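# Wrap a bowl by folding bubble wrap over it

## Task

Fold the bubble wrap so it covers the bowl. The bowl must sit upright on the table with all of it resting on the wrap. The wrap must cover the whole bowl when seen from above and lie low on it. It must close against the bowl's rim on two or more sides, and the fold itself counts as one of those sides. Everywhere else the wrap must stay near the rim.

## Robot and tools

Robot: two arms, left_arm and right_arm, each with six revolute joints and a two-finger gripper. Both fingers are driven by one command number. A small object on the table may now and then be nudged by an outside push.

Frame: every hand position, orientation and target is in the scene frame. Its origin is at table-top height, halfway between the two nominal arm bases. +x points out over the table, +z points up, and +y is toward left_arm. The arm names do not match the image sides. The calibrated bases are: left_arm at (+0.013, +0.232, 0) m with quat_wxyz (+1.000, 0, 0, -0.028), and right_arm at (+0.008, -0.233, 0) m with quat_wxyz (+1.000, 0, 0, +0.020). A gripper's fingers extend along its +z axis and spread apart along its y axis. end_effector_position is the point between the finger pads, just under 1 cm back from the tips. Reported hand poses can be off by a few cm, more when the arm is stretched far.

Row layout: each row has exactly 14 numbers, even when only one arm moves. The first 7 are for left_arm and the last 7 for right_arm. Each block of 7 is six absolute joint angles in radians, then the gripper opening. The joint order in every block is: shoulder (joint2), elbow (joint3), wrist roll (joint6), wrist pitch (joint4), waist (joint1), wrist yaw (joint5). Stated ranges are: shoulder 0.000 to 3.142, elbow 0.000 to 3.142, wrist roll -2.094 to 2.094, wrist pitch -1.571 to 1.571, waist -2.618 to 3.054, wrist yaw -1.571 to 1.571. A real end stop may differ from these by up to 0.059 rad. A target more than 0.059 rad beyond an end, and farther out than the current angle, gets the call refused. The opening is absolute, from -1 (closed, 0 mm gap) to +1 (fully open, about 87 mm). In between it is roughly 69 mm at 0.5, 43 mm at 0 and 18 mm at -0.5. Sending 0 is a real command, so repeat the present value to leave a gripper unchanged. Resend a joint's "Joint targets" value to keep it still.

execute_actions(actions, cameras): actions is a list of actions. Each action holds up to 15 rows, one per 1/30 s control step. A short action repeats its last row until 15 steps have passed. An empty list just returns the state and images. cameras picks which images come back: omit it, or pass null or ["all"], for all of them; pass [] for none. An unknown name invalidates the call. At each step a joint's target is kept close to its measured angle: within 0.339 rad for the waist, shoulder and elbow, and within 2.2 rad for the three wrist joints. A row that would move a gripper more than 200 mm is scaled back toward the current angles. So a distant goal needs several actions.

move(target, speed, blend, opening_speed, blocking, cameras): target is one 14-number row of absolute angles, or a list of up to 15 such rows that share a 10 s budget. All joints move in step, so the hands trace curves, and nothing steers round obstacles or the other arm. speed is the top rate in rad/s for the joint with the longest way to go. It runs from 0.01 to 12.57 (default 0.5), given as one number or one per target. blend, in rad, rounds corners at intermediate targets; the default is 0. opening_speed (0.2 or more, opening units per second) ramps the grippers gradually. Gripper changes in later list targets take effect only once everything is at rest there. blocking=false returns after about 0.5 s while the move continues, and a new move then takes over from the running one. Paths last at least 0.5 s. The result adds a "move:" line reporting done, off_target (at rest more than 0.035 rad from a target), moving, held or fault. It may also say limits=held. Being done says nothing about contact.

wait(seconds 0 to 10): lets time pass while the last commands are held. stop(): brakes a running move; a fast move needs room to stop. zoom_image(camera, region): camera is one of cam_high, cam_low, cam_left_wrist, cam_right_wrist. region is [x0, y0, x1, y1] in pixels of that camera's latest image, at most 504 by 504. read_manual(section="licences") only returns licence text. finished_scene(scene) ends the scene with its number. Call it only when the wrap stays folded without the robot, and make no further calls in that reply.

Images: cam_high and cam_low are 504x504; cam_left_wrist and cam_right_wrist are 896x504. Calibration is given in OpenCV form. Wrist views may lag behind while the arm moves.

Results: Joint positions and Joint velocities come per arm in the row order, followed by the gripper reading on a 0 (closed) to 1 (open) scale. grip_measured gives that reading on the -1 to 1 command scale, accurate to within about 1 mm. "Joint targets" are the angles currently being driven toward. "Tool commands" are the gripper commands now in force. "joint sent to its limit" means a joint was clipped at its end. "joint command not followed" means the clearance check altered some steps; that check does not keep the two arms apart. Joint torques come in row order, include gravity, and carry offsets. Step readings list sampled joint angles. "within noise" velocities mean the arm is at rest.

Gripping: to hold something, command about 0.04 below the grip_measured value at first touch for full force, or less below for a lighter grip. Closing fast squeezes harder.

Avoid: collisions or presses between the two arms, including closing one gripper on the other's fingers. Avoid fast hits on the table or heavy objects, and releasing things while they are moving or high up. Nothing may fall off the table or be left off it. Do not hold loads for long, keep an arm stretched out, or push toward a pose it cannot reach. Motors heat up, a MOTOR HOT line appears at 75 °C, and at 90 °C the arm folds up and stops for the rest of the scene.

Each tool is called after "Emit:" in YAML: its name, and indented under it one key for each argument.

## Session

Emit:
execute_actions:
  actions: []

Emit:
zoom_image:
  camera: "cam_high"
  region: [220, 180, 460, 420]

Scene clock: 0.00 s.
left_arm: end_effector_position=(+0.3825, +0.2376, +0.0859) grip_measured=+1.000 end_effector_quat_wxyz=(+0.659, -0.090, +0.745, +0.049) | right_arm: end_effector_position=(+0.3810, -0.2452, +0.0795) grip_measured=+1.000 end_effector_quat_wxyz=(+0.658, +0.054, +0.749, -0.056)
Joint names: [shoulder, elbow, wrist roll, wrist pitch, waist, wrist yaw]
Joint positions: left_arm=[1.512 0.23 -0.087 1.149 -0.064 -0.311 1] | right_arm=[1.568 0.229 0.017 1.208 0.034 0.23 1]
Joint velocities: left_arm=[-0.002 -0.017 -0.037 0.154 0.017 -0.007 0] | right_arm=[within noise]
Joint torques (N m): no reading
Motor temperatures (°C): left_arm=[37 36 21 23 23 21 22] | right_arm=[35 35 25 33 20 23 23]
Heat: left arm: 37 °C; right arm: 35 °C.
Joint targets: left_arm=[1.506 0.238 -0.087 1.156 -0.064 -0.311] | right_arm=[1.561 0.235 0.017 1.213 0.034 0.230]
Tool commands: left_gripper/opening=+1.0 right_gripper/opening=+1.0
camera_calibration:
cam_left_wrist: T_world_to_cam=[[0.192081, -0.980795, 0.0338495, 0.15778], [-0.815064, -0.178645, -0.551141, 0.425132], [0.546603, 0.078274, -0.833726, -0.0135782], [0, 0, 0, 1]] pos_world=[0.323625, 0.23176, 0.217646]
cam_right_wrist: T_world_to_cam=[[-0.147305, -0.989074, 0.00581496, -0.188582], [-0.847756, 0.123225, -0.515873, 0.412161], [0.50952, -0.0809205, -0.856645, -0.00376119], [0, 0, 0, 1]] pos_world=[0.323549, -0.237614, 0.210497]

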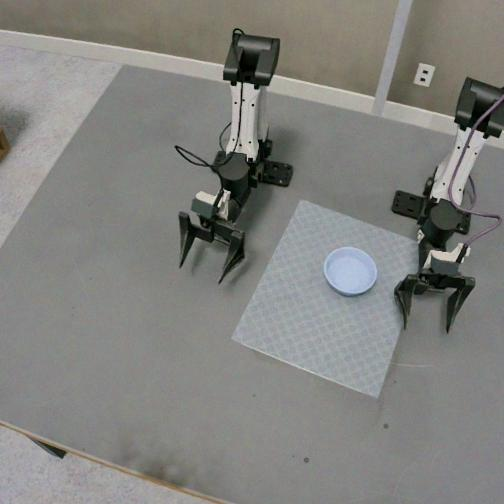

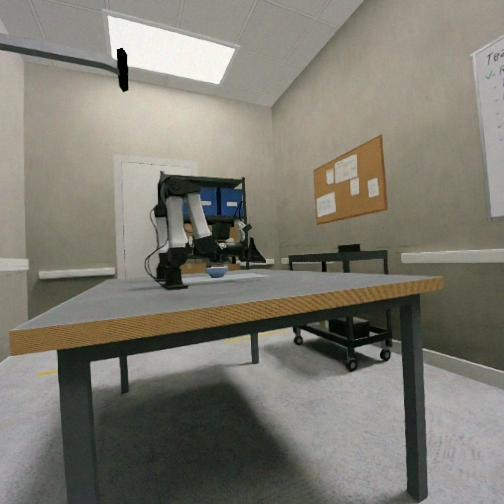

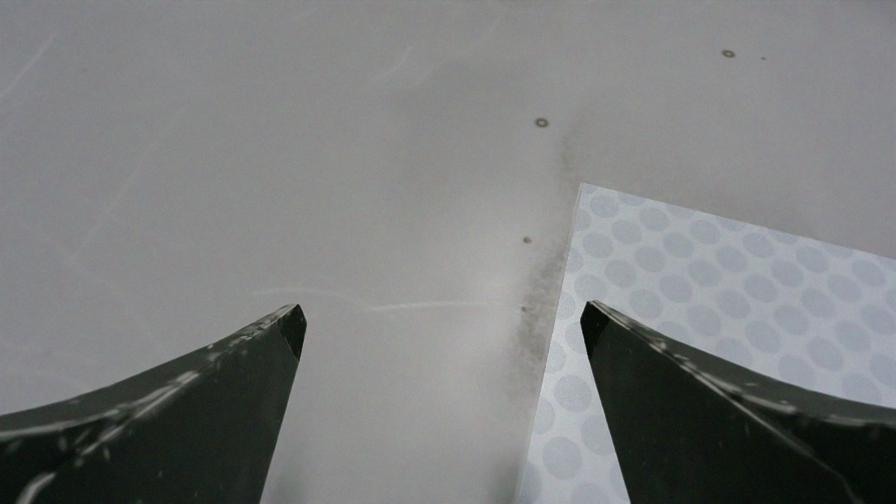

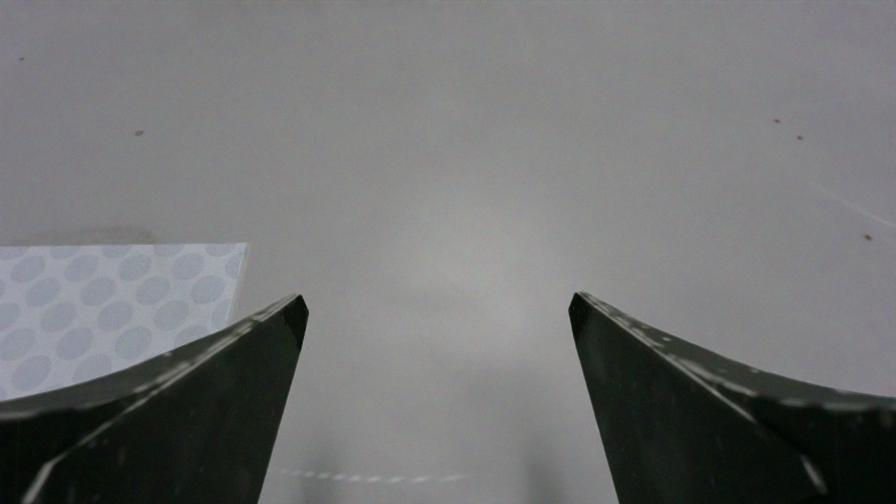

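Scaled by 2.100.

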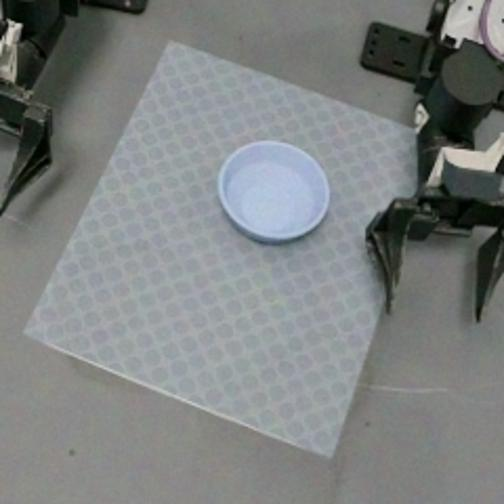

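Emit:
move:
  target: [1.752,1.316,-0.1625,-1.134,-0.107,0.35,-0.15,1.29,0.899,0.818,-1.18,0.778,0,-0.15]
  speed: 0.9

Scene clock: 4.80 s.
left_arm: end_effector_position=(+0.2691, +0.1270, +0.0824) grip_measured=-0.150 end_effector_quat_wxyz=(-0.029, +0.002, +0.986, -0.163) | right_arm: end_effector_position=(+0.0991, -0.0978, +0.0707) grip_measured=-0.150 end_effector_quat_wxyz=(-0.006, -0.001, +1.000, -0.019)
Joint names: [shoulder, elbow, wrist roll, wrist pitch, waist, wrist yaw]
Joint positions: left_arm=[1.746 1.292 -0.151 -1.125 -0.101 0.333 0.425] | right_arm=[1.309 0.873 0.811 -1.171 0.772 0.018 0.425]
Joint velocities: within noise
Joint torques (N m): left_arm=[-7.27 7.39 -0.24 0.28 -0.65 0.32] | right_arm=[-5.75 7.51 0.12 0.23 0.61 -0.01]
Motor temperatures (°C): left_arm=[38 36 21 24 23 21 22] | right_arm=[35 35 25 34 20 23 23]
Heat: left arm: 38 °C; right arm: 35 °C.
Joint targets: left_arm=[1.752 1.316 -0.163 -1.134 -0.107 0.350] | right_arm=[1.290 0.899 0.818 -1.180 0.778 0.000]
move: done
camera_calibration:
cam_left_wrist: T_world_to_cam=[[-0.00668064, -0.945111, 0.32668, 0.0959616], [-0.607076, 0.26343, 0.749709, 0.0916928], [-0.794616, -0.193311, -0.575515, 0.428363], [0, 0, 0, 1]] pos_world=[0.396689, 0.149347, 0.146437]
cam_right_wrist: T_world_to_cam=[[-0.00451296, -0.999562, 0.0292325, -0.101056], [-0.611547, 0.0258878, 0.790784, 0.0252105], [-0.791195, -0.0143083, -0.611396, 0.262311], [0, 0, 0, 1]] pos_world=[0.222501, -0.0979112, 0.143394]

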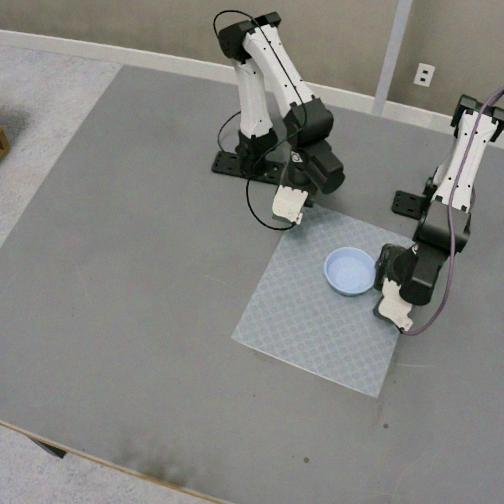

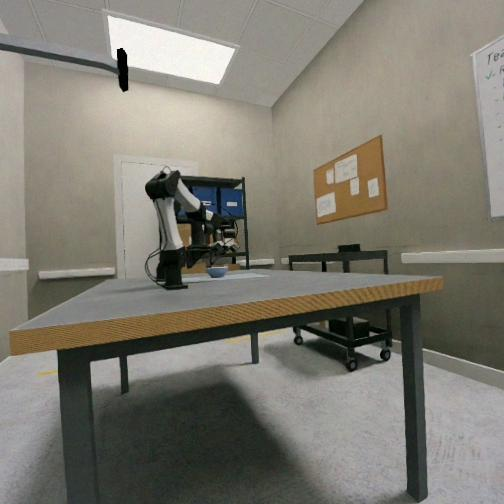

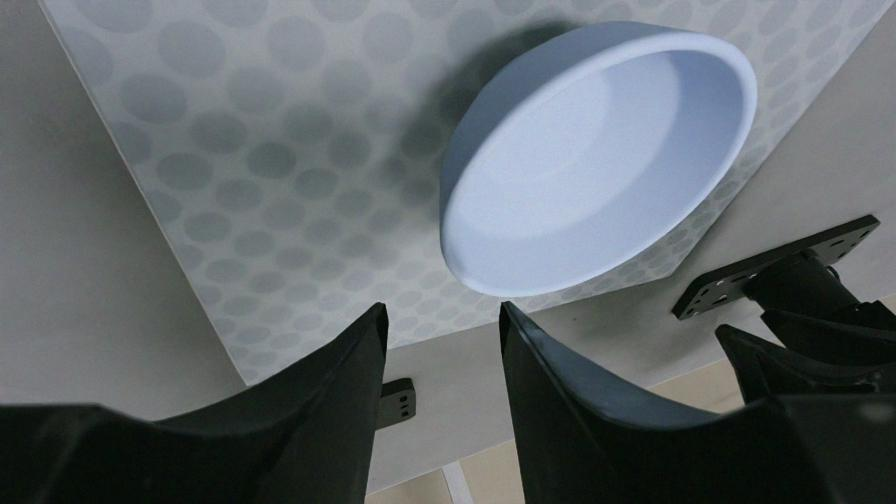

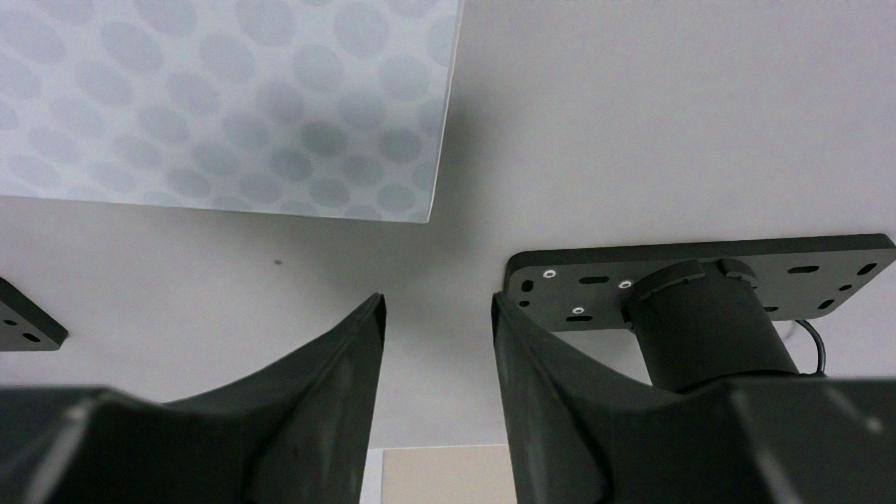

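Emit:
move:
  target:
    - [1.792,1.342,-0.186,-1.12,-0.130,0.35,-0.15,1.29,0.899,0.818,-1.18,0.778,0,-0.15]
    - [1.843,1.217,-0.186,-0.944,-0.130,0.35,-0.15,1.29,0.899,0.818,-1.18,0.778,0,-0.15]
    - [1.843,1.217,-0.186,-0.944,-0.130,0.35,-1,1.29,0.899,0.818,-1.18,0.778,0,-0.15]
  speed: [0.3,0.2,0.2]
  opening_speed: 0.9
  cameras: ["cam_left_wrist"]

Emit:
move:
  target:
    - [1.782,1.362,-0.186,-1.13,-0.130,0.35,-1,1.29,0.899,0.818,-1.18,0.778,0,-0.15]
    - [2.276,2.09,-0.169,-1.356,-0.113,0.35,-1,1.29,0.899,0.818,-1.18,0.778,0,-0.15]
  speed: [0.3,0.4]
  cameras: ["cam_high","cam_low","cam_left_wrist"]

Emit:
zoom_image:
  camera: "cam_low"
  region: [180, 230, 300, 300]

Scene clock: 8.40 s.
left_arm: end_effector_position=(+0.2789, +0.1147, +0.0383) grip_measured=-0.801 end_effector_quat_wxyz=(-0.032, +0.003, +0.985, -0.170) | right_arm: end_effector_position=(+0.0987, -0.0979, +0.0708) grip_measured=-0.150 end_effector_quat_wxyz=(-0.007, +0.000, +1.000, -0.019)
Joint names: [shoulder, elbow, wrist roll, wrist pitch, waist, wrist yaw]
Joint positions: left_arm=[1.839 1.22 -0.177 -0.954 -0.127 0.347 0.099] | right_arm=[1.309 0.873 0.811 -1.173 0.772 0.017 0.425]
Joint velocities: within noise
Joint torques (N m): left_arm=[-8.14 5.23 -0.22 0.47 -0.46 0.11] | right_arm=[-5.61 7.53 0.13 0.27 0.55 0.03]
Motor temperatures (°C): left_arm=[38 37 21 24 23 21 22] | right_arm=[35 36 25 34 20 23 23]
Heat: left arm: 38 °C; right arm: 36 °C.
Joint targets: left_arm=[1.843 1.217 -0.186 -0.944 -0.130 0.350] | right_arm=[1.290 0.899 0.818 -1.180 0.778 0.000]
move: done
camera_calibration:
cam_left_wrist: T_world_to_cam=[[-0.00602328, -0.940532, 0.339652, 0.0976099], [-0.603132, 0.274339, 0.748979, 0.131745], [-0.797618, -0.200344, -0.568918, 0.40978], [0, 0, 0, 1]] pos_world=[0.406896, 0.137759, 0.101304]
Images, in order (width x height): cam_left_wrist 896x504.

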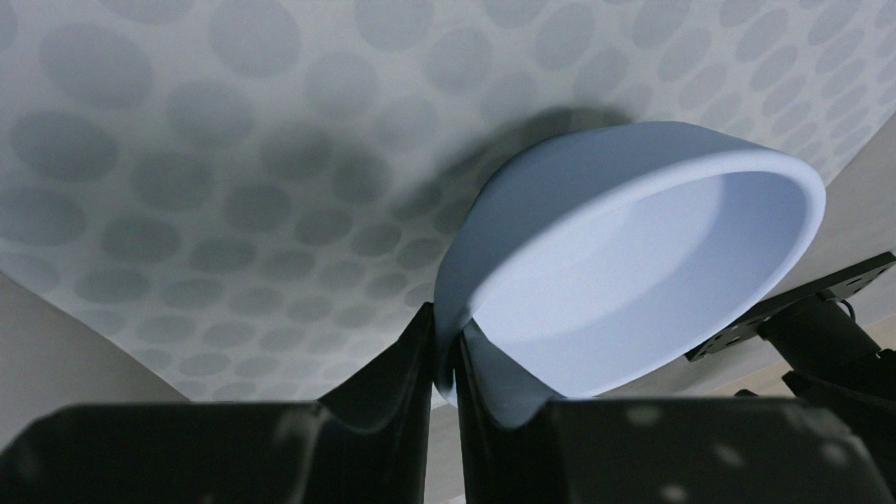

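Scene clock: 11.53 s.
left_arm: end_effector_position=(+0.4003, +0.0969, +0.0810) grip_measured=-0.801 end_effector_quat_wxyz=(-0.026, +0.000, +0.986, -0.167) | right_arm: end_effector_position=(+0.0987, -0.0979, +0.0708) grip_measured=-0.150 end_effector_quat_wxyz=(-0.007, +0.000, +1.000, -0.019)
Joint names: [shoulder, elbow, wrist roll, wrist pitch, waist, wrist yaw]
Joint positions: left_arm=[2.28 2.058 -0.177 -1.341 -0.119 0.339 0.099] | right_arm=[1.309 0.873 0.811 -1.173 0.772 0.017 0.425]
Joint velocities: within noise
Joint torques (N m): left_arm=[-13.01 8.29 -0.05 0.28 0.36 0.18] | right_arm=[-5.75 7.65 0.1 0.3 0.47 -0.04]
Motor temperatures (°C): left_arm=[40 37 21 24 23 21 22] | right_arm=[35 36 25 33 20 23 23]
Heat: left arm: 40 °C; right arm: 36 °C.
Joint targets: left_arm=[2.276 2.090 -0.169 -1.356 -0.113 0.350] | right_arm=[1.290 0.899 0.818 -1.180 0.778 0.000]
move: done
camera_calibration:
cam_left_wrist: T_world_to_cam=[[-0.00249763, -0.942759, 0.333465, 0.066362], [-0.613308, 0.26483, 0.744123, 0.183233], [-0.78984, -0.202658, -0.578863, 0.525207], [0, 0, 0, 1]] pos_world=[0.527373, 0.120475, 0.145546]
Images, in order (width x height): cam_high 504x504, cam_low 504x504, cam_left_wrist 896x504.

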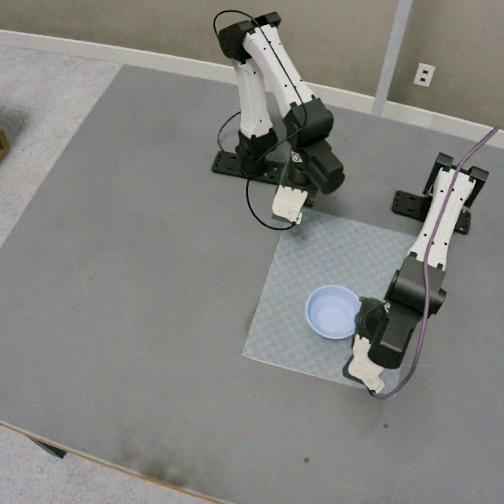

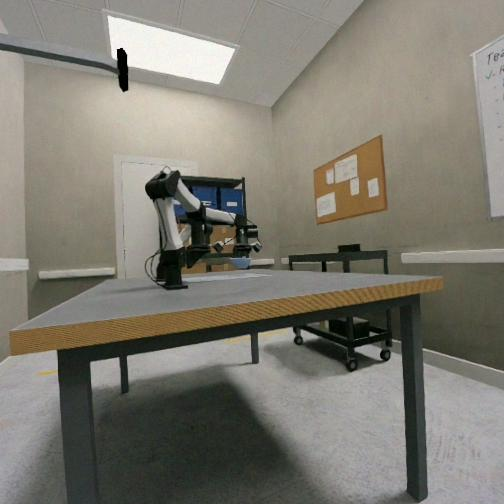

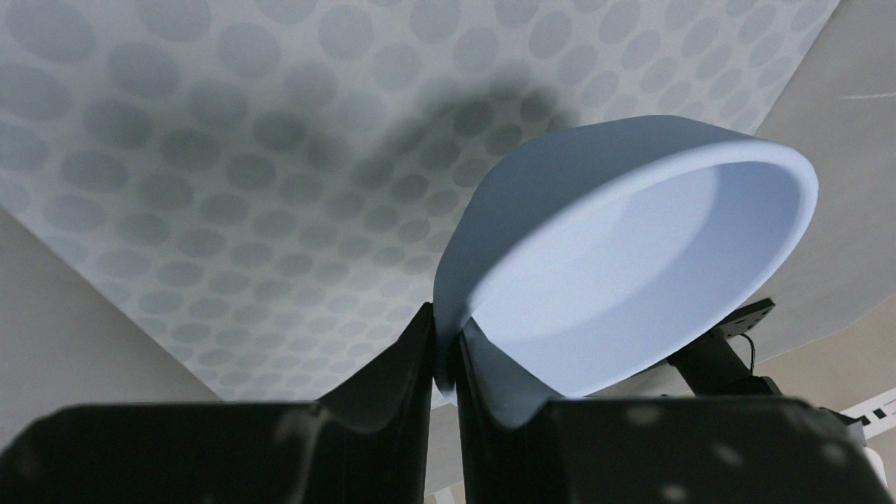

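Scaled by 4.200.

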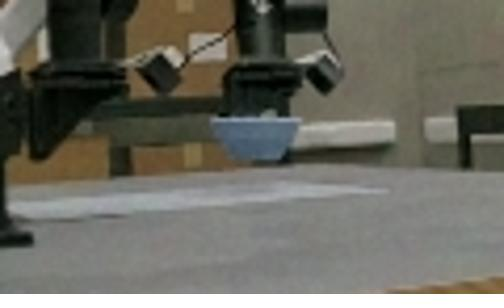

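Emit:
move:
  target:
    - [2.302,1.911,-0.169,-1.18,-0.113,0.35,-1,1.29,0.899,0.818,-1.18,0.778,0,-0.15]
    - [2.302,1.911,-0.169,-1.18,-0.113,0.35,-0.3,1.29,0.899,0.818,-1.18,0.778,0,-0.15]
    - [2.286,2.072,-0.169,-1.356,-0.113,0.35,-0.3,1.29,0.899,0.818,-1.18,0.778,0,-0.15]
  speed: [0.2,0.2,0.4]
  opening_speed: 0.7
  cameras: ["cam_high","cam_left_wrist"]

Scene clock: 15.53 s.
left_arm: end_effector_position=(+0.3962, +0.0961, +0.0725) grip_measured=-0.300 end_effector_quat_wxyz=(-0.043, -0.004, +0.985, -0.169) | right_arm: end_effector_position=(+0.0987, -0.0979, +0.0708) grip_measured=-0.150 end_effector_quat_wxyz=(-0.007, +0.000, +1.000, -0.019)
Joint names: [shoulder, elbow, wrist roll, wrist pitch, waist, wrist yaw]
Joint positions: left_arm=[2.301 2.051 -0.177 -1.347 -0.118 0.35 0.35] | right_arm=[1.309 0.873 0.811 -1.173 0.772 0.017 0.425]
Joint velocities: within noise
Joint torques (N m): left_arm=[-14.28 7.51 -0.1 0.25 0.62 0.13] | right_arm=[-5.67 7.71 0.11 0.34 0.58 0.05]
Motor temperatures (°C): left_arm=[41 37 21 23 23 21 22] | right_arm=[35 36 25 33 20 23 23]
Heat: left arm: 41 °C; right arm: 36 °C.
Joint targets: left_arm=[2.286 2.072 -0.169 -1.356 -0.113 0.350] | right_arm=[1.290 0.899 0.818 -1.180 0.778 0.000]
move: done
camera_calibration:
cam_left_wrist: T_world_to_cam=[[0.0101951, -0.941194, 0.337713, 0.0630347], [-0.586909, 0.267805, 0.76408, 0.175054], [-0.809589, -0.205997, -0.549665, 0.522997], [0, 0, 0, 1]] pos_world=[0.525511, 0.120183, 0.13243]
Images, in order (width x height): cam_high 504x504, cam_left_wrist 896x504.

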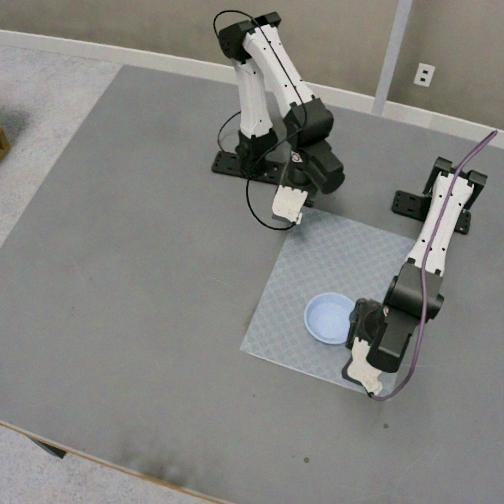

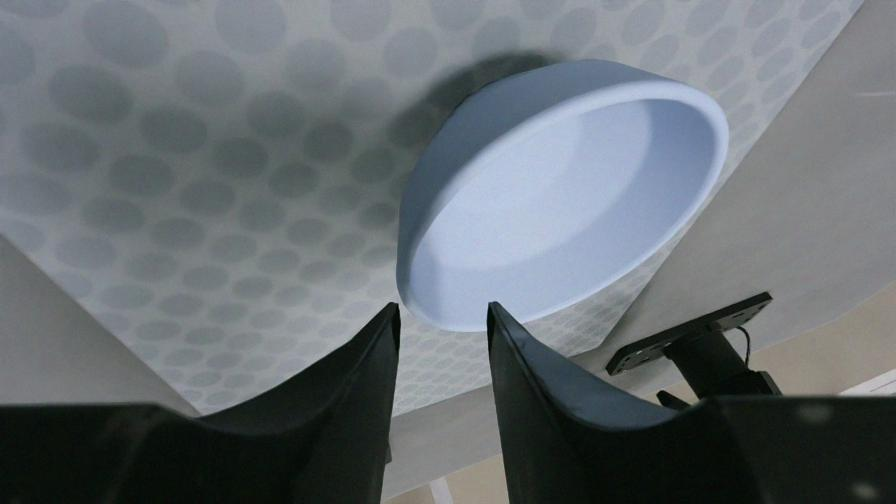

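Emit:
move:
  target:
    - [2.05,2.05,-0.133,-1.5,-0.077,0.2,-0.15,1.37,0.96,0.551,-1.161,0.511,0,-0.15]
    - [1.269,0.885,-0.358,-1.187,-0.302,0,-0.15,1.37,0.96,0.551,-1.161,0.511,0,-0.15]
  speed: [0.7,0.9]
  blend: 0.1

Emit:
zoom_image:
  camera: "cam_high"
  region: [220, 200, 440, 420]

Scene clock: 18.17 s.
left_arm: end_effector_position=(+0.1474, +0.1640, +0.0793) grip_measured=-0.150 end_effector_quat_wxyz=(-0.013, +0.003, +1.000, -0.004) | right_arm: end_effector_position=(+0.1427, -0.1260, +0.0763) grip_measured=-0.150 end_effector_quat_wxyz=(-0.006, +0.000, +1.000, -0.011)
Joint names: [shoulder, elbow, wrist roll, wrist pitch, waist, wrist yaw]
Joint positions: left_arm=[1.284 0.888 -0.346 -1.198 -0.296 0.016 0.425] | right_arm=[1.359 0.934 0.558 -1.168 0.517 0.013 0.425]
Joint velocities: within noise
Joint torques (N m): left_arm=[-4.88 5.26 -0.28 0.45 -0.47 -0.28] | right_arm=[-3.44 7.61 -0.02 0.47 -0.49 0.05]
Motor temperatures (°C): left_arm=[42 37 21 23 23 21 22] | right_arm=[35 36 24 33 20 23 23]
Heat: left arm: 42 °C; right arm: 36 °C.
Joint targets: left_arm=[1.269 0.885 -0.358 -1.187 -0.302 0.000] | right_arm=[1.370 0.960 0.551 -1.161 0.511 0.000]
move: done
camera_calibration:
cam_left_wrist: T_world_to_cam=[[-0.017605, -0.999769, 0.0123098, 0.166594], [-0.631884, 0.0206666, 0.774787, 0.0519551], [-0.774863, 0.0058618, -0.632102, 0.305973], [0, 0, 0, 1]] pos_world=[0.272849, 0.163688, 0.151101]
cam_right_wrist: T_world_to_cam=[[-0.00630867, -0.999886, 0.0137008, -0.12776], [-0.611199, 0.0146995, 0.791341, 0.0466788], [-0.791452, -0.00338158, -0.611222, 0.301313], [0, 0, 0, 1]] pos_world=[0.266199, -0.127413, 0.148981]

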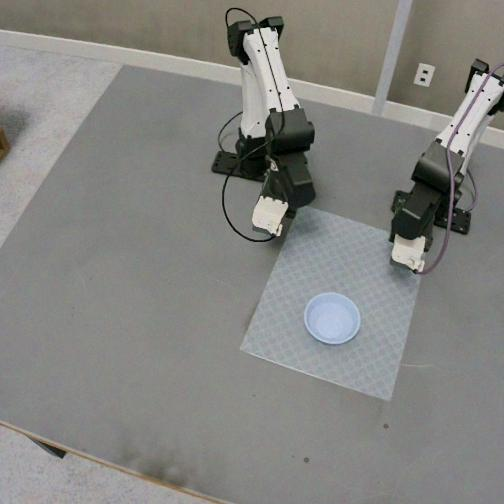

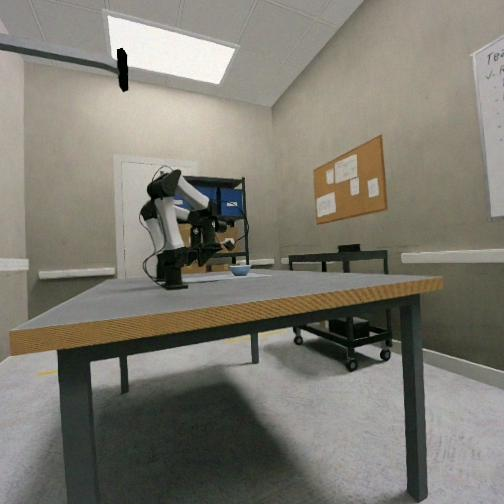

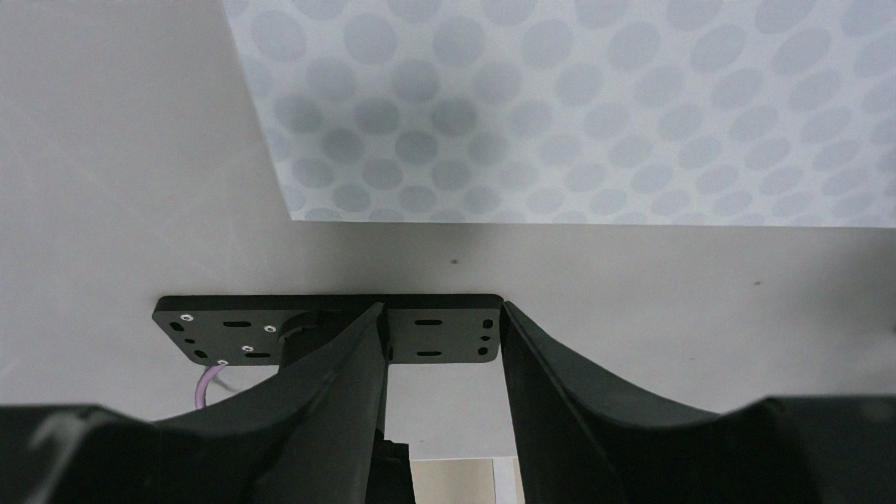

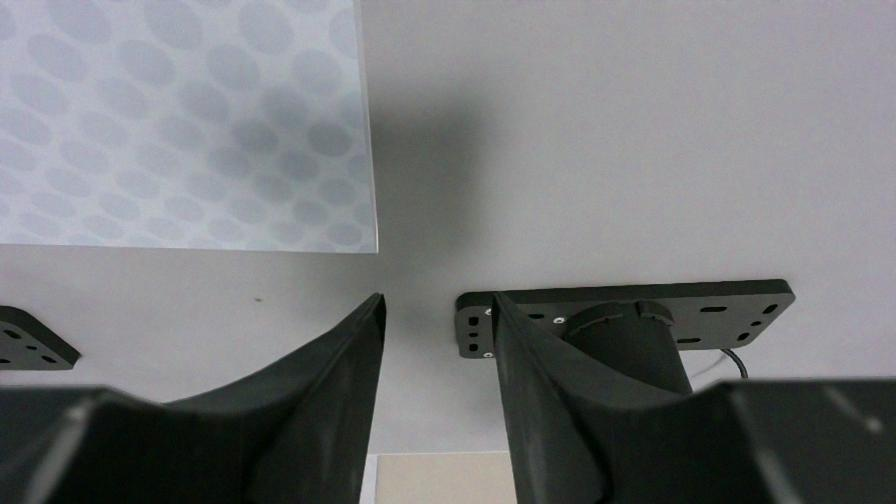

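Scaled by 2.291.

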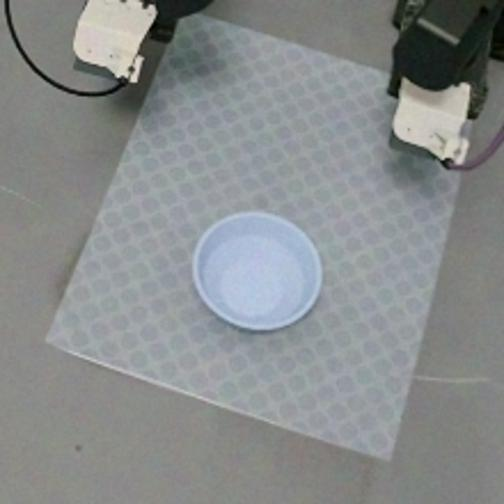

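Emit:
move:
  target:
    - [1.248,0.667,0.029,-0.99,0.085,0,-0.15,1.361,0.748,0.803,-0.957,0.763,0,-0.15]
    - [1.309,0.577,0.029,-0.84,0.085,0,-0.15,1.423,0.663,0.803,-0.812,0.763,0,-0.15]
  speed: [0.5,0.15]
  cameras: ["cam_left_wrist","cam_right_wrist"]

Scene clock: 21.13 s.
left_arm: end_effector_position=(+0.1420, +0.2331, +0.0092) grip_measured=-0.150 end_effector_quat_wxyz=(-0.007, -0.002, +1.000, -0.007) | right_arm: end_effector_position=(+0.1066, -0.0894, +0.0082) grip_measured=-0.150 end_effector_quat_wxyz=(+0.003, +0.000, +1.000, +0.003)
Joint names: [shoulder, elbow, wrist roll, wrist pitch, waist, wrist yaw]
Joint positions: left_arm=[1.291 0.603 0.019 -0.898 0.079 0.013 0.425] | right_arm=[1.4 0.683 0.796 -0.845 0.757 -0.001 0.425]
Joint velocities: within noise
Joint torques (N m): left_arm=[-1.21 3.08 -0.06 0.91 0.53 -0.23] | right_arm=[-2.09 3.02 0.14 0.71 0.53 0.21]
Motor temperatures (°C): left_arm=[42 37 21 23 23 21 22] | right_arm=[35 36 24 33 20 23 23]
Heat: left arm: 42 °C; right arm: 36 °C.
Joint targets: left_arm=[1.309 0.577 0.029 -0.840 0.085 0.000] | right_arm=[1.423 0.663 0.803 -0.812 0.763 0.000]
move: off_target (left_arm); left_arm: the wrist pitch is farthest, 0.058 rad from its target
camera_calibration:
cam_left_wrist: T_world_to_cam=[[-0.0074793, -0.999815, 0.017694, 0.235018], [-0.6417, 0.0183694, 0.766736, 0.103436], [-0.766919, -0.00561957, -0.641719, 0.258681], [0, 0, 0, 1]] pos_world=[0.26652, 0.234529, 0.082534]
cam_right_wrist: T_world_to_cam=[[-0.00526382, -0.999862, -0.0157273, -0.0903907], [-0.624924, -0.00898898, 0.780634, 0.0774502], [-0.780668, 0.0139375, -0.624791, 0.231694], [0, 0, 0, 1]] pos_world=[0.2288, -0.0929113, 0.0828782]
Images, in order (width x height): cam_left_wrist 896x504, cam_right_wrist 896x504.

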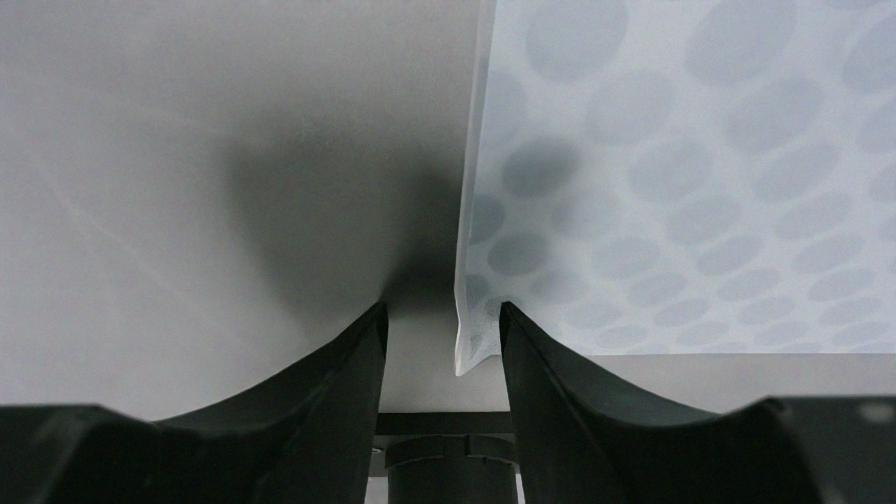

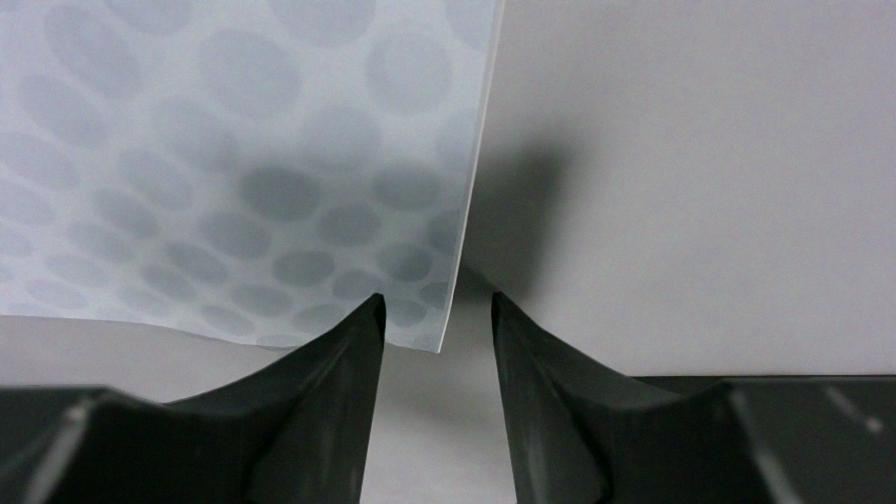

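Emit:
move:
  target: [1.309,0.577,0.029,-0.84,0.085,0,-1,1.423,0.663,0.803,-0.812,0.763,0,-1]
  speed: 0.15
  opening_speed: 0.7
  cameras: ["cam_left_wrist","cam_right_wrist"]

Scene clock: 22.73 s.
left_arm: end_effector_position=(+0.1422, +0.2229, +0.0093) grip_measured=-0.929 end_effector_quat_wxyz=(-0.007, -0.002, +0.999, -0.036) | right_arm: end_effector_position=(+0.1095, -0.0787, +0.0083) grip_measured=-0.920 end_effector_quat_wxyz=(+0.005, +0.003, +1.000, +0.027)
Joint names: [shoulder, elbow, wrist roll, wrist pitch, waist, wrist yaw]
Joint positions: left_arm=[1.291 0.602 0.019 -0.896 0.079 0.071 0.036] | right_arm=[1.4 0.683 0.803 -0.808 0.757 -0.03 0.04]
Joint velocities: within noise
Joint torques (N m): left_arm=[-1.31 3.15 -0.07 0.93 0.58 -0.67] | right_arm=[-2.26 3.11 0.07 0.49 0.54 0.46]
Motor temperatures (°C): left_arm=[41 37 21 23 23 21 22] | right_arm=[35 36 24 33 20 23 23]
Heat: left arm: 41 °C; right arm: 36 °C.
Joint targets: left_arm=[1.309 0.577 0.029 -0.840 0.085 0.000] | right_arm=[1.423 0.663 0.803 -0.812 0.763 0.000]
move: off_target (left_arm); left_arm: the wrist yaw is farthest, 0.071 rad from its target
camera_calibration:
cam_left_wrist: T_world_to_cam=[[-0.00668635, -0.997112, 0.0756521, 0.223599], [-0.642819, 0.0622372, 0.763486, 0.0940369], [-0.765989, -0.0435257, -0.641378, 0.26707], [0, 0, 0, 1]] pos_world=[0.266517, 0.228725, 0.0825815]
cam_right_wrist: T_world_to_cam=[[-0.0111581, -0.997944, -0.06311, -0.0784919], [-0.629344, -0.0420367, 0.775989, 0.0771744], [-0.777046, 0.0483765, -0.627582, 0.236282], [0, 0, 0, 1]] pos_world=[0.231296, -0.0865169, 0.0834462]
Images, in order (width x height): cam_left_wrist 896x504, cam_right_wrist 896x504.

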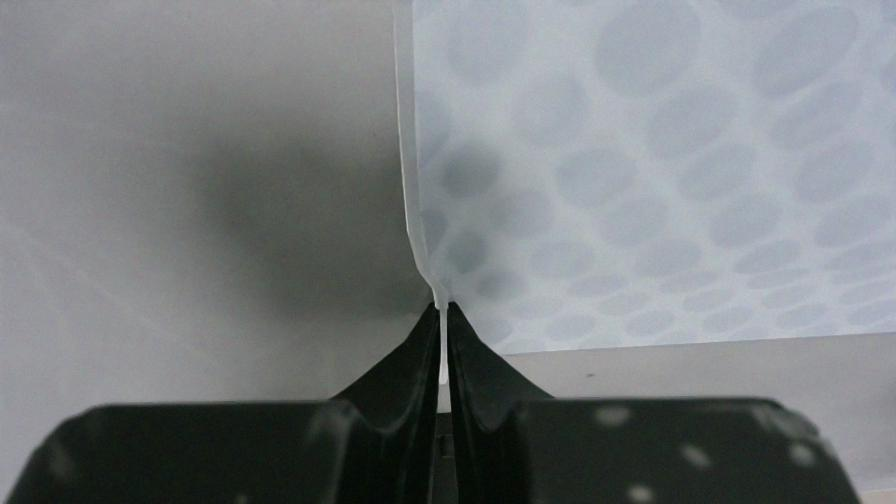

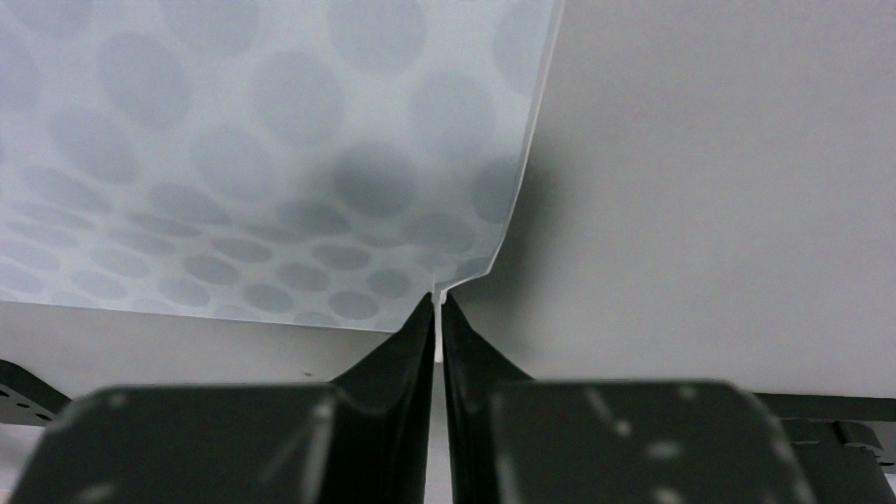

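Emit:
move:
  target:
    - [1.33,0.888,-0.034,-1.129,0.022,0,-1,1.401,0.945,0.671,-1.114,0.631,0,-1]
    - [1.604,1.492,-0.032,-1.459,0.024,0,-1,1.627,1.515,0.506,-1.459,0.466,0,-1]
    - [1.813,1.785,-0.03,-1.368,0.026,0,-1,1.798,1.768,0.382,-1.367,0.342,0,-1]
    - [1.997,1.817,-0.023,-1.042,0.033,0,-1,1.974,1.785,0.295,-1.033,0.255,0,-1]
    - [2.173,1.846,-0.021,-0.895,0.035,0,-1,2.159,1.824,0.261,-0.887,0.221,0,-1]
  speed: [0.5,0.5,0.5,0.4,0.3]
  blend: [0.1,0.1,0.1,0.05,0]

Scene clock: 28.67 s.
left_arm: end_effector_position=(+0.4690, +0.2119, +0.0527) grip_measured=-0.930 end_effector_quat_wxyz=(+0.154, +0.004, +0.988, -0.019) | right_arm: end_effector_position=(+0.4439, -0.0936, +0.0595) grip_measured=-0.920 end_effector_quat_wxyz=(+0.156, -0.004, +0.986, +0.058)
Joint names: [shoulder, elbow, wrist roll, wrist pitch, waist, wrist yaw]
Joint positions: left_arm=[2.173 1.82 -0.025 -0.909 0.026 0.03 0.035] | right_arm=[2.145 1.797 0.272 -0.89 0.235 -0.027 0.04]
Joint velocities: within noise
Joint torques (N m): left_arm=[-12.3 8.23 -0.15 1.09 0.66 -0.38] | right_arm=[-11.64 8.17 -0.06 0.98 -1.17 0.35]
Motor temperatures (°C): left_arm=[41 38 21 23 23 21 22] | right_arm=[35 37 24 33 20 23 23]
Heat: left arm: 41 °C; right arm: 37 °C.
Joint targets: left_arm=[2.173 1.846 -0.021 -0.895 0.035 0.000] | right_arm=[2.159 1.824 0.261 -0.887 0.221 0.000]
move: done
camera_calibration:
cam_left_wrist: T_world_to_cam=[[-0.0274183, -0.998963, 0.0363419, 0.223704], [-0.851732, 0.042377, 0.522262, 0.38659], [-0.523261, -0.016634, -0.85201, 0.436403], [0, 0, 0, 1]] pos_world=[0.563757, 0.214349, 0.161789]
cam_right_wrist: T_world_to_cam=[[0.0227234, -0.992168, -0.122826, -0.0973956], [-0.831498, -0.0869678, 0.548678, 0.346284], [-0.555063, 0.0896622, -0.826962, 0.446113], [0, 0, 0, 1]] pos_world=[0.537769, -0.106517, 0.166957]

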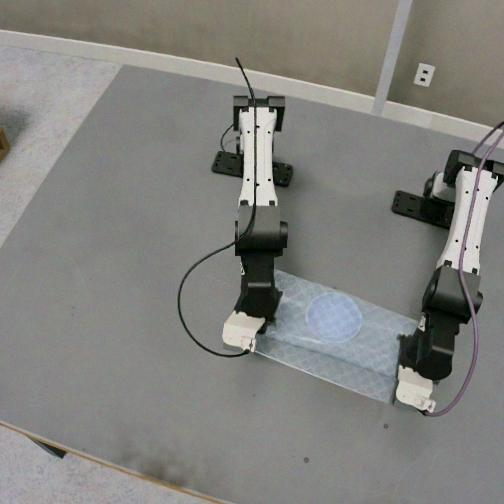

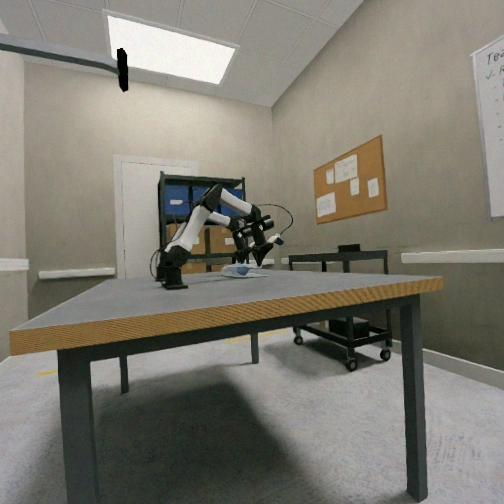

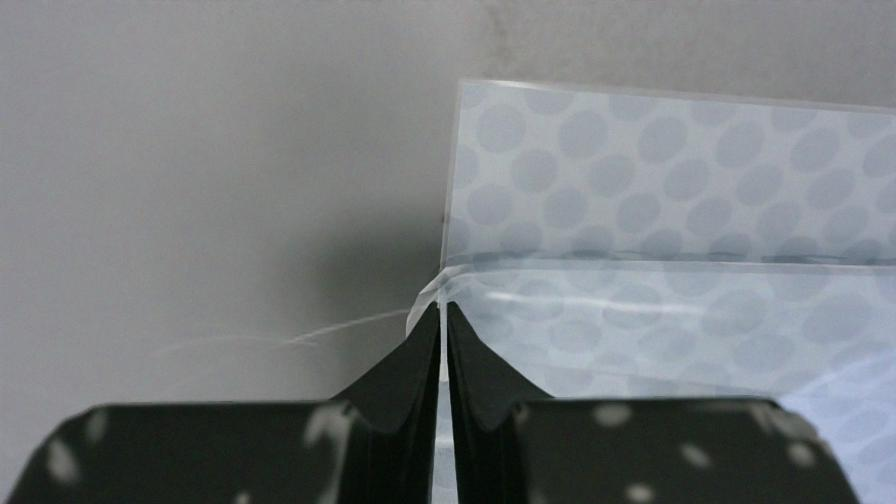

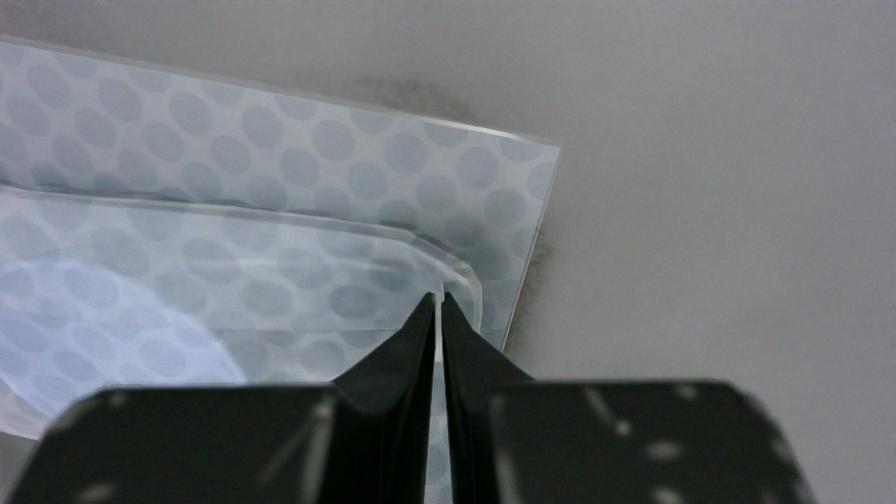

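Emit:
move:
  target:
    - [2.28,1.806,-0.021,-0.756,0.035,0,-1,2.275,1.78,0.254,-0.745,0.214,0,-1]
    - [2.28,1.806,-0.021,-0.756,0.035,0,-0.3,2.275,1.78,0.254,-0.745,0.214,0,-0.3]
  speed: [0.2,0.2]
  opening_speed: 0.6
  cameras: ["cam_left_wrist","cam_right_wrist"]

Emit:
move:
  target:
    - [2.173,1.846,-0.021,-0.895,0.035,0,-0.3,2.159,1.824,0.261,-0.887,0.221,0,-0.3]
    - [1.997,1.88,-0.023,-1.1,0.04,0,-0.3,1.974,1.85,0.295,-1.1,0.22,0,-0.3]
    - [1.7,1.4,-0.16,-1.3,0.15,0,-0.3,1.7,1.4,0.248,-1.3,-0.1,0,-0.3]
  speed: [0.3,0.6,1.0]
  blend: [0.03,0.05,0]
  cameras: ["cam_low","cam_high"]

Emit:
zoom_image:
  camera: "cam_high"
  region: [220, 260, 430, 420]

Emit:
zoom_image:
  camera: "cam_low"
  region: [200, 245, 280, 295]

Scene clock: 31.60 s.
left_arm: end_effector_position=(+0.4977, +0.2155, +0.0174) grip_measured=-0.300 end_effector_quat_wxyz=(+0.180, +0.002, +0.984, -0.012) | right_arm: end_effector_position=(+0.4720, -0.0951, +0.0184) grip_measured=-0.300 end_effector_quat_wxyz=(+0.175, -0.001, +0.983, +0.056)
Joint names: [shoulder, elbow, wrist roll, wrist pitch, waist, wrist yaw]
Joint positions: left_arm=[2.263 1.817 -0.025 -0.762 0.031 0.016 0.35] | right_arm=[2.249 1.794 0.261 -0.748 0.221 -0.018 0.35]
Joint velocities: within noise
Joint torques (N m): left_arm=[-11.33 5.03 -0.11 1.06 0.02 -0.21] | right_arm=[-11.4 4.57 0.03 1.02 -0.35 0.26]
Motor temperatures (°C): left_arm=[42 38 21 23 23 21 22] | right_arm=[36 37 24 33 20 23 23]
Heat: left arm: 42 °C; right arm: 37 °C.
Joint targets: left_arm=[2.280 1.806 -0.021 -0.756 0.035 0.000] | right_arm=[2.275 1.780 0.254 -0.745 0.214 0.000]
move: done
camera_calibration:
cam_left_wrist: T_world_to_cam=[[-0.0203557, -0.999515, 0.023559, 0.226175], [-0.878892, 0.0291217, 0.476131, 0.446486], [-0.476586, -0.0110138, -0.879059, 0.397399], [0, 0, 0, 1]] pos_world=[0.586412, 0.217439, 0.131422]
cam_right_wrist: T_world_to_cam=[[0.0196651, -0.992632, -0.119563, -0.103114], [-0.852029, -0.0792086, 0.517467, 0.403139], [-0.523125, 0.0916949, -0.847309, 0.413358], [0, 0, 0, 1]] pos_world=[0.561752, -0.108325, 0.129303]
Images, in order (width x height): cam_left_wrist 896x504, cam_right_wrist 896x504.

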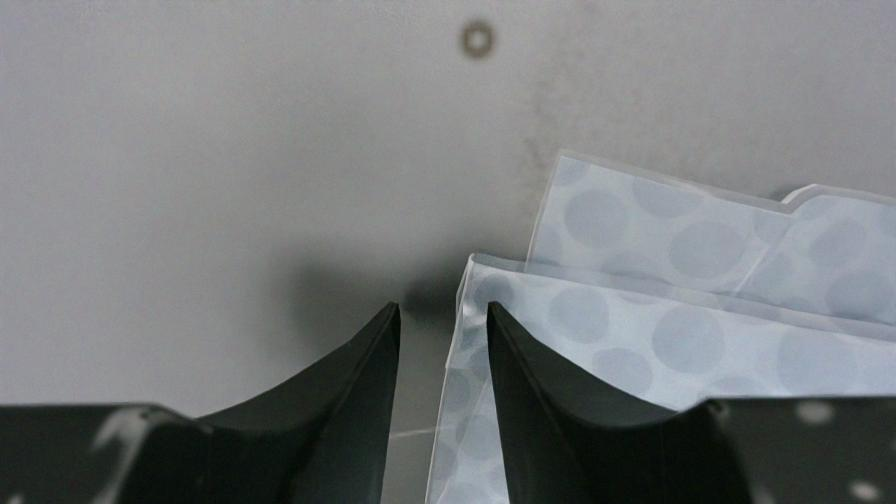

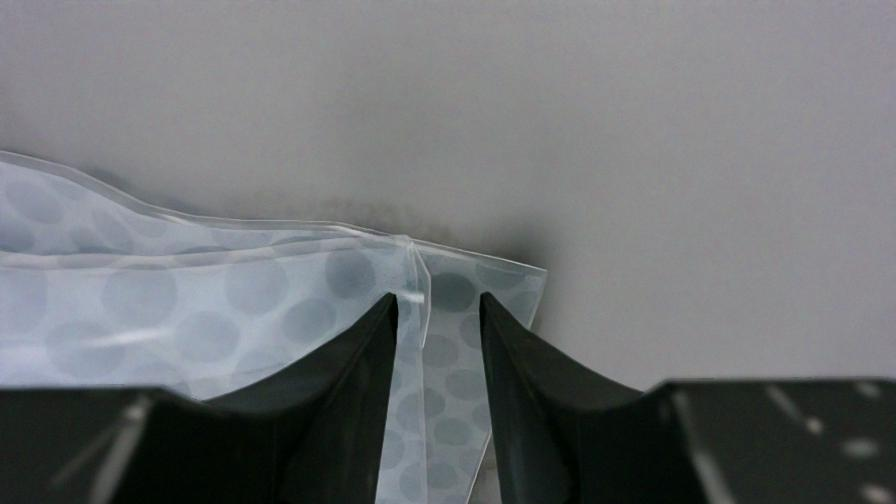

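Scene clock: 33.67 s.
left_arm: end_effector_position=(+0.2732, +0.2464, +0.1068) grip_measured=-0.300 end_effector_quat_wxyz=(-0.020, -0.119, +0.993, -0.006) | right_arm: end_effector_position=(+0.2709, -0.2362, +0.1059) grip_measured=-0.300 end_effector_quat_wxyz=(-0.022, +0.156, +0.988, +0.003)
Joint names: [shoulder, elbow, wrist roll, wrist pitch, waist, wrist yaw]
Joint positions: left_arm=[1.724 1.405 -0.148 -1.291 0.145 0.014 0.35] | right_arm=[1.733 1.41 0.255 -1.291 -0.097 -0.01 0.35]
Joint velocities: within noise
Joint torques (N m): left_arm=[-10 5.15 -0.29 0.26 0.23 -0.22] | right_arm=[-11.71 4.36 0.01 0.27 -0.05 0.26]
Motor temperatures (°C): left_arm=[43 38 21 23 23 21 22] | right_arm=[37 37 24 33 20 23 23]
Heat: left arm: 43 °C; right arm: 37 °C.
Joint targets: left_arm=[1.700 1.400 -0.160 -1.300 0.150 0.000] | right_arm=[1.700 1.400 0.248 -1.300 -0.100 0.000]
move: done
Images, in order (width x height): cam_high 504x504, cam_low 504x504.

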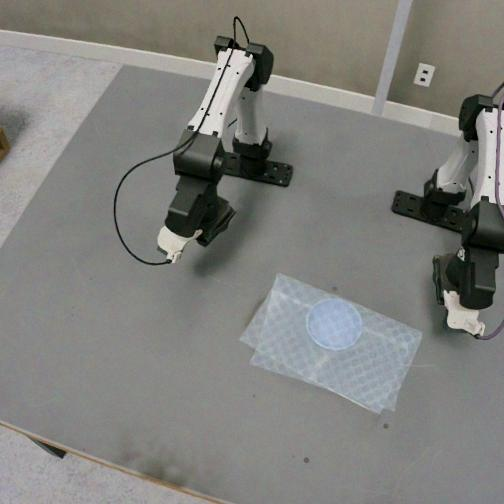

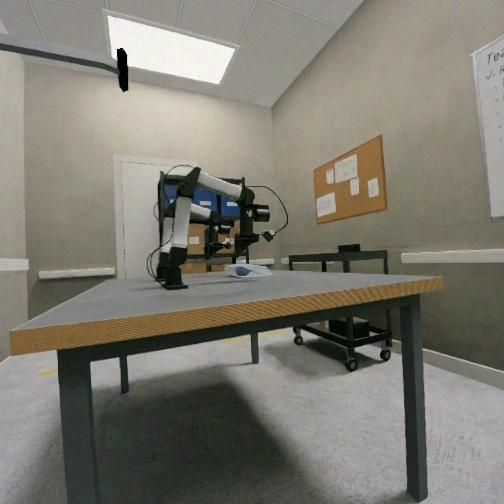

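Scaled by 2.400.

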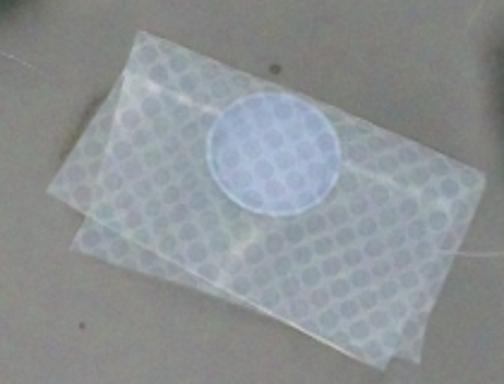

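Scaled by 6.300.

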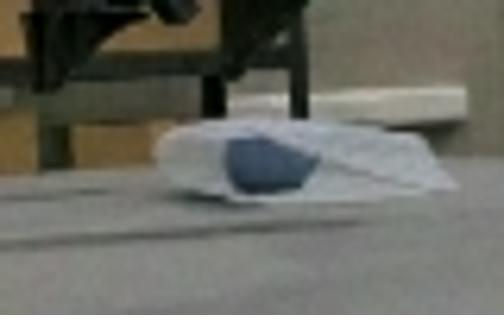

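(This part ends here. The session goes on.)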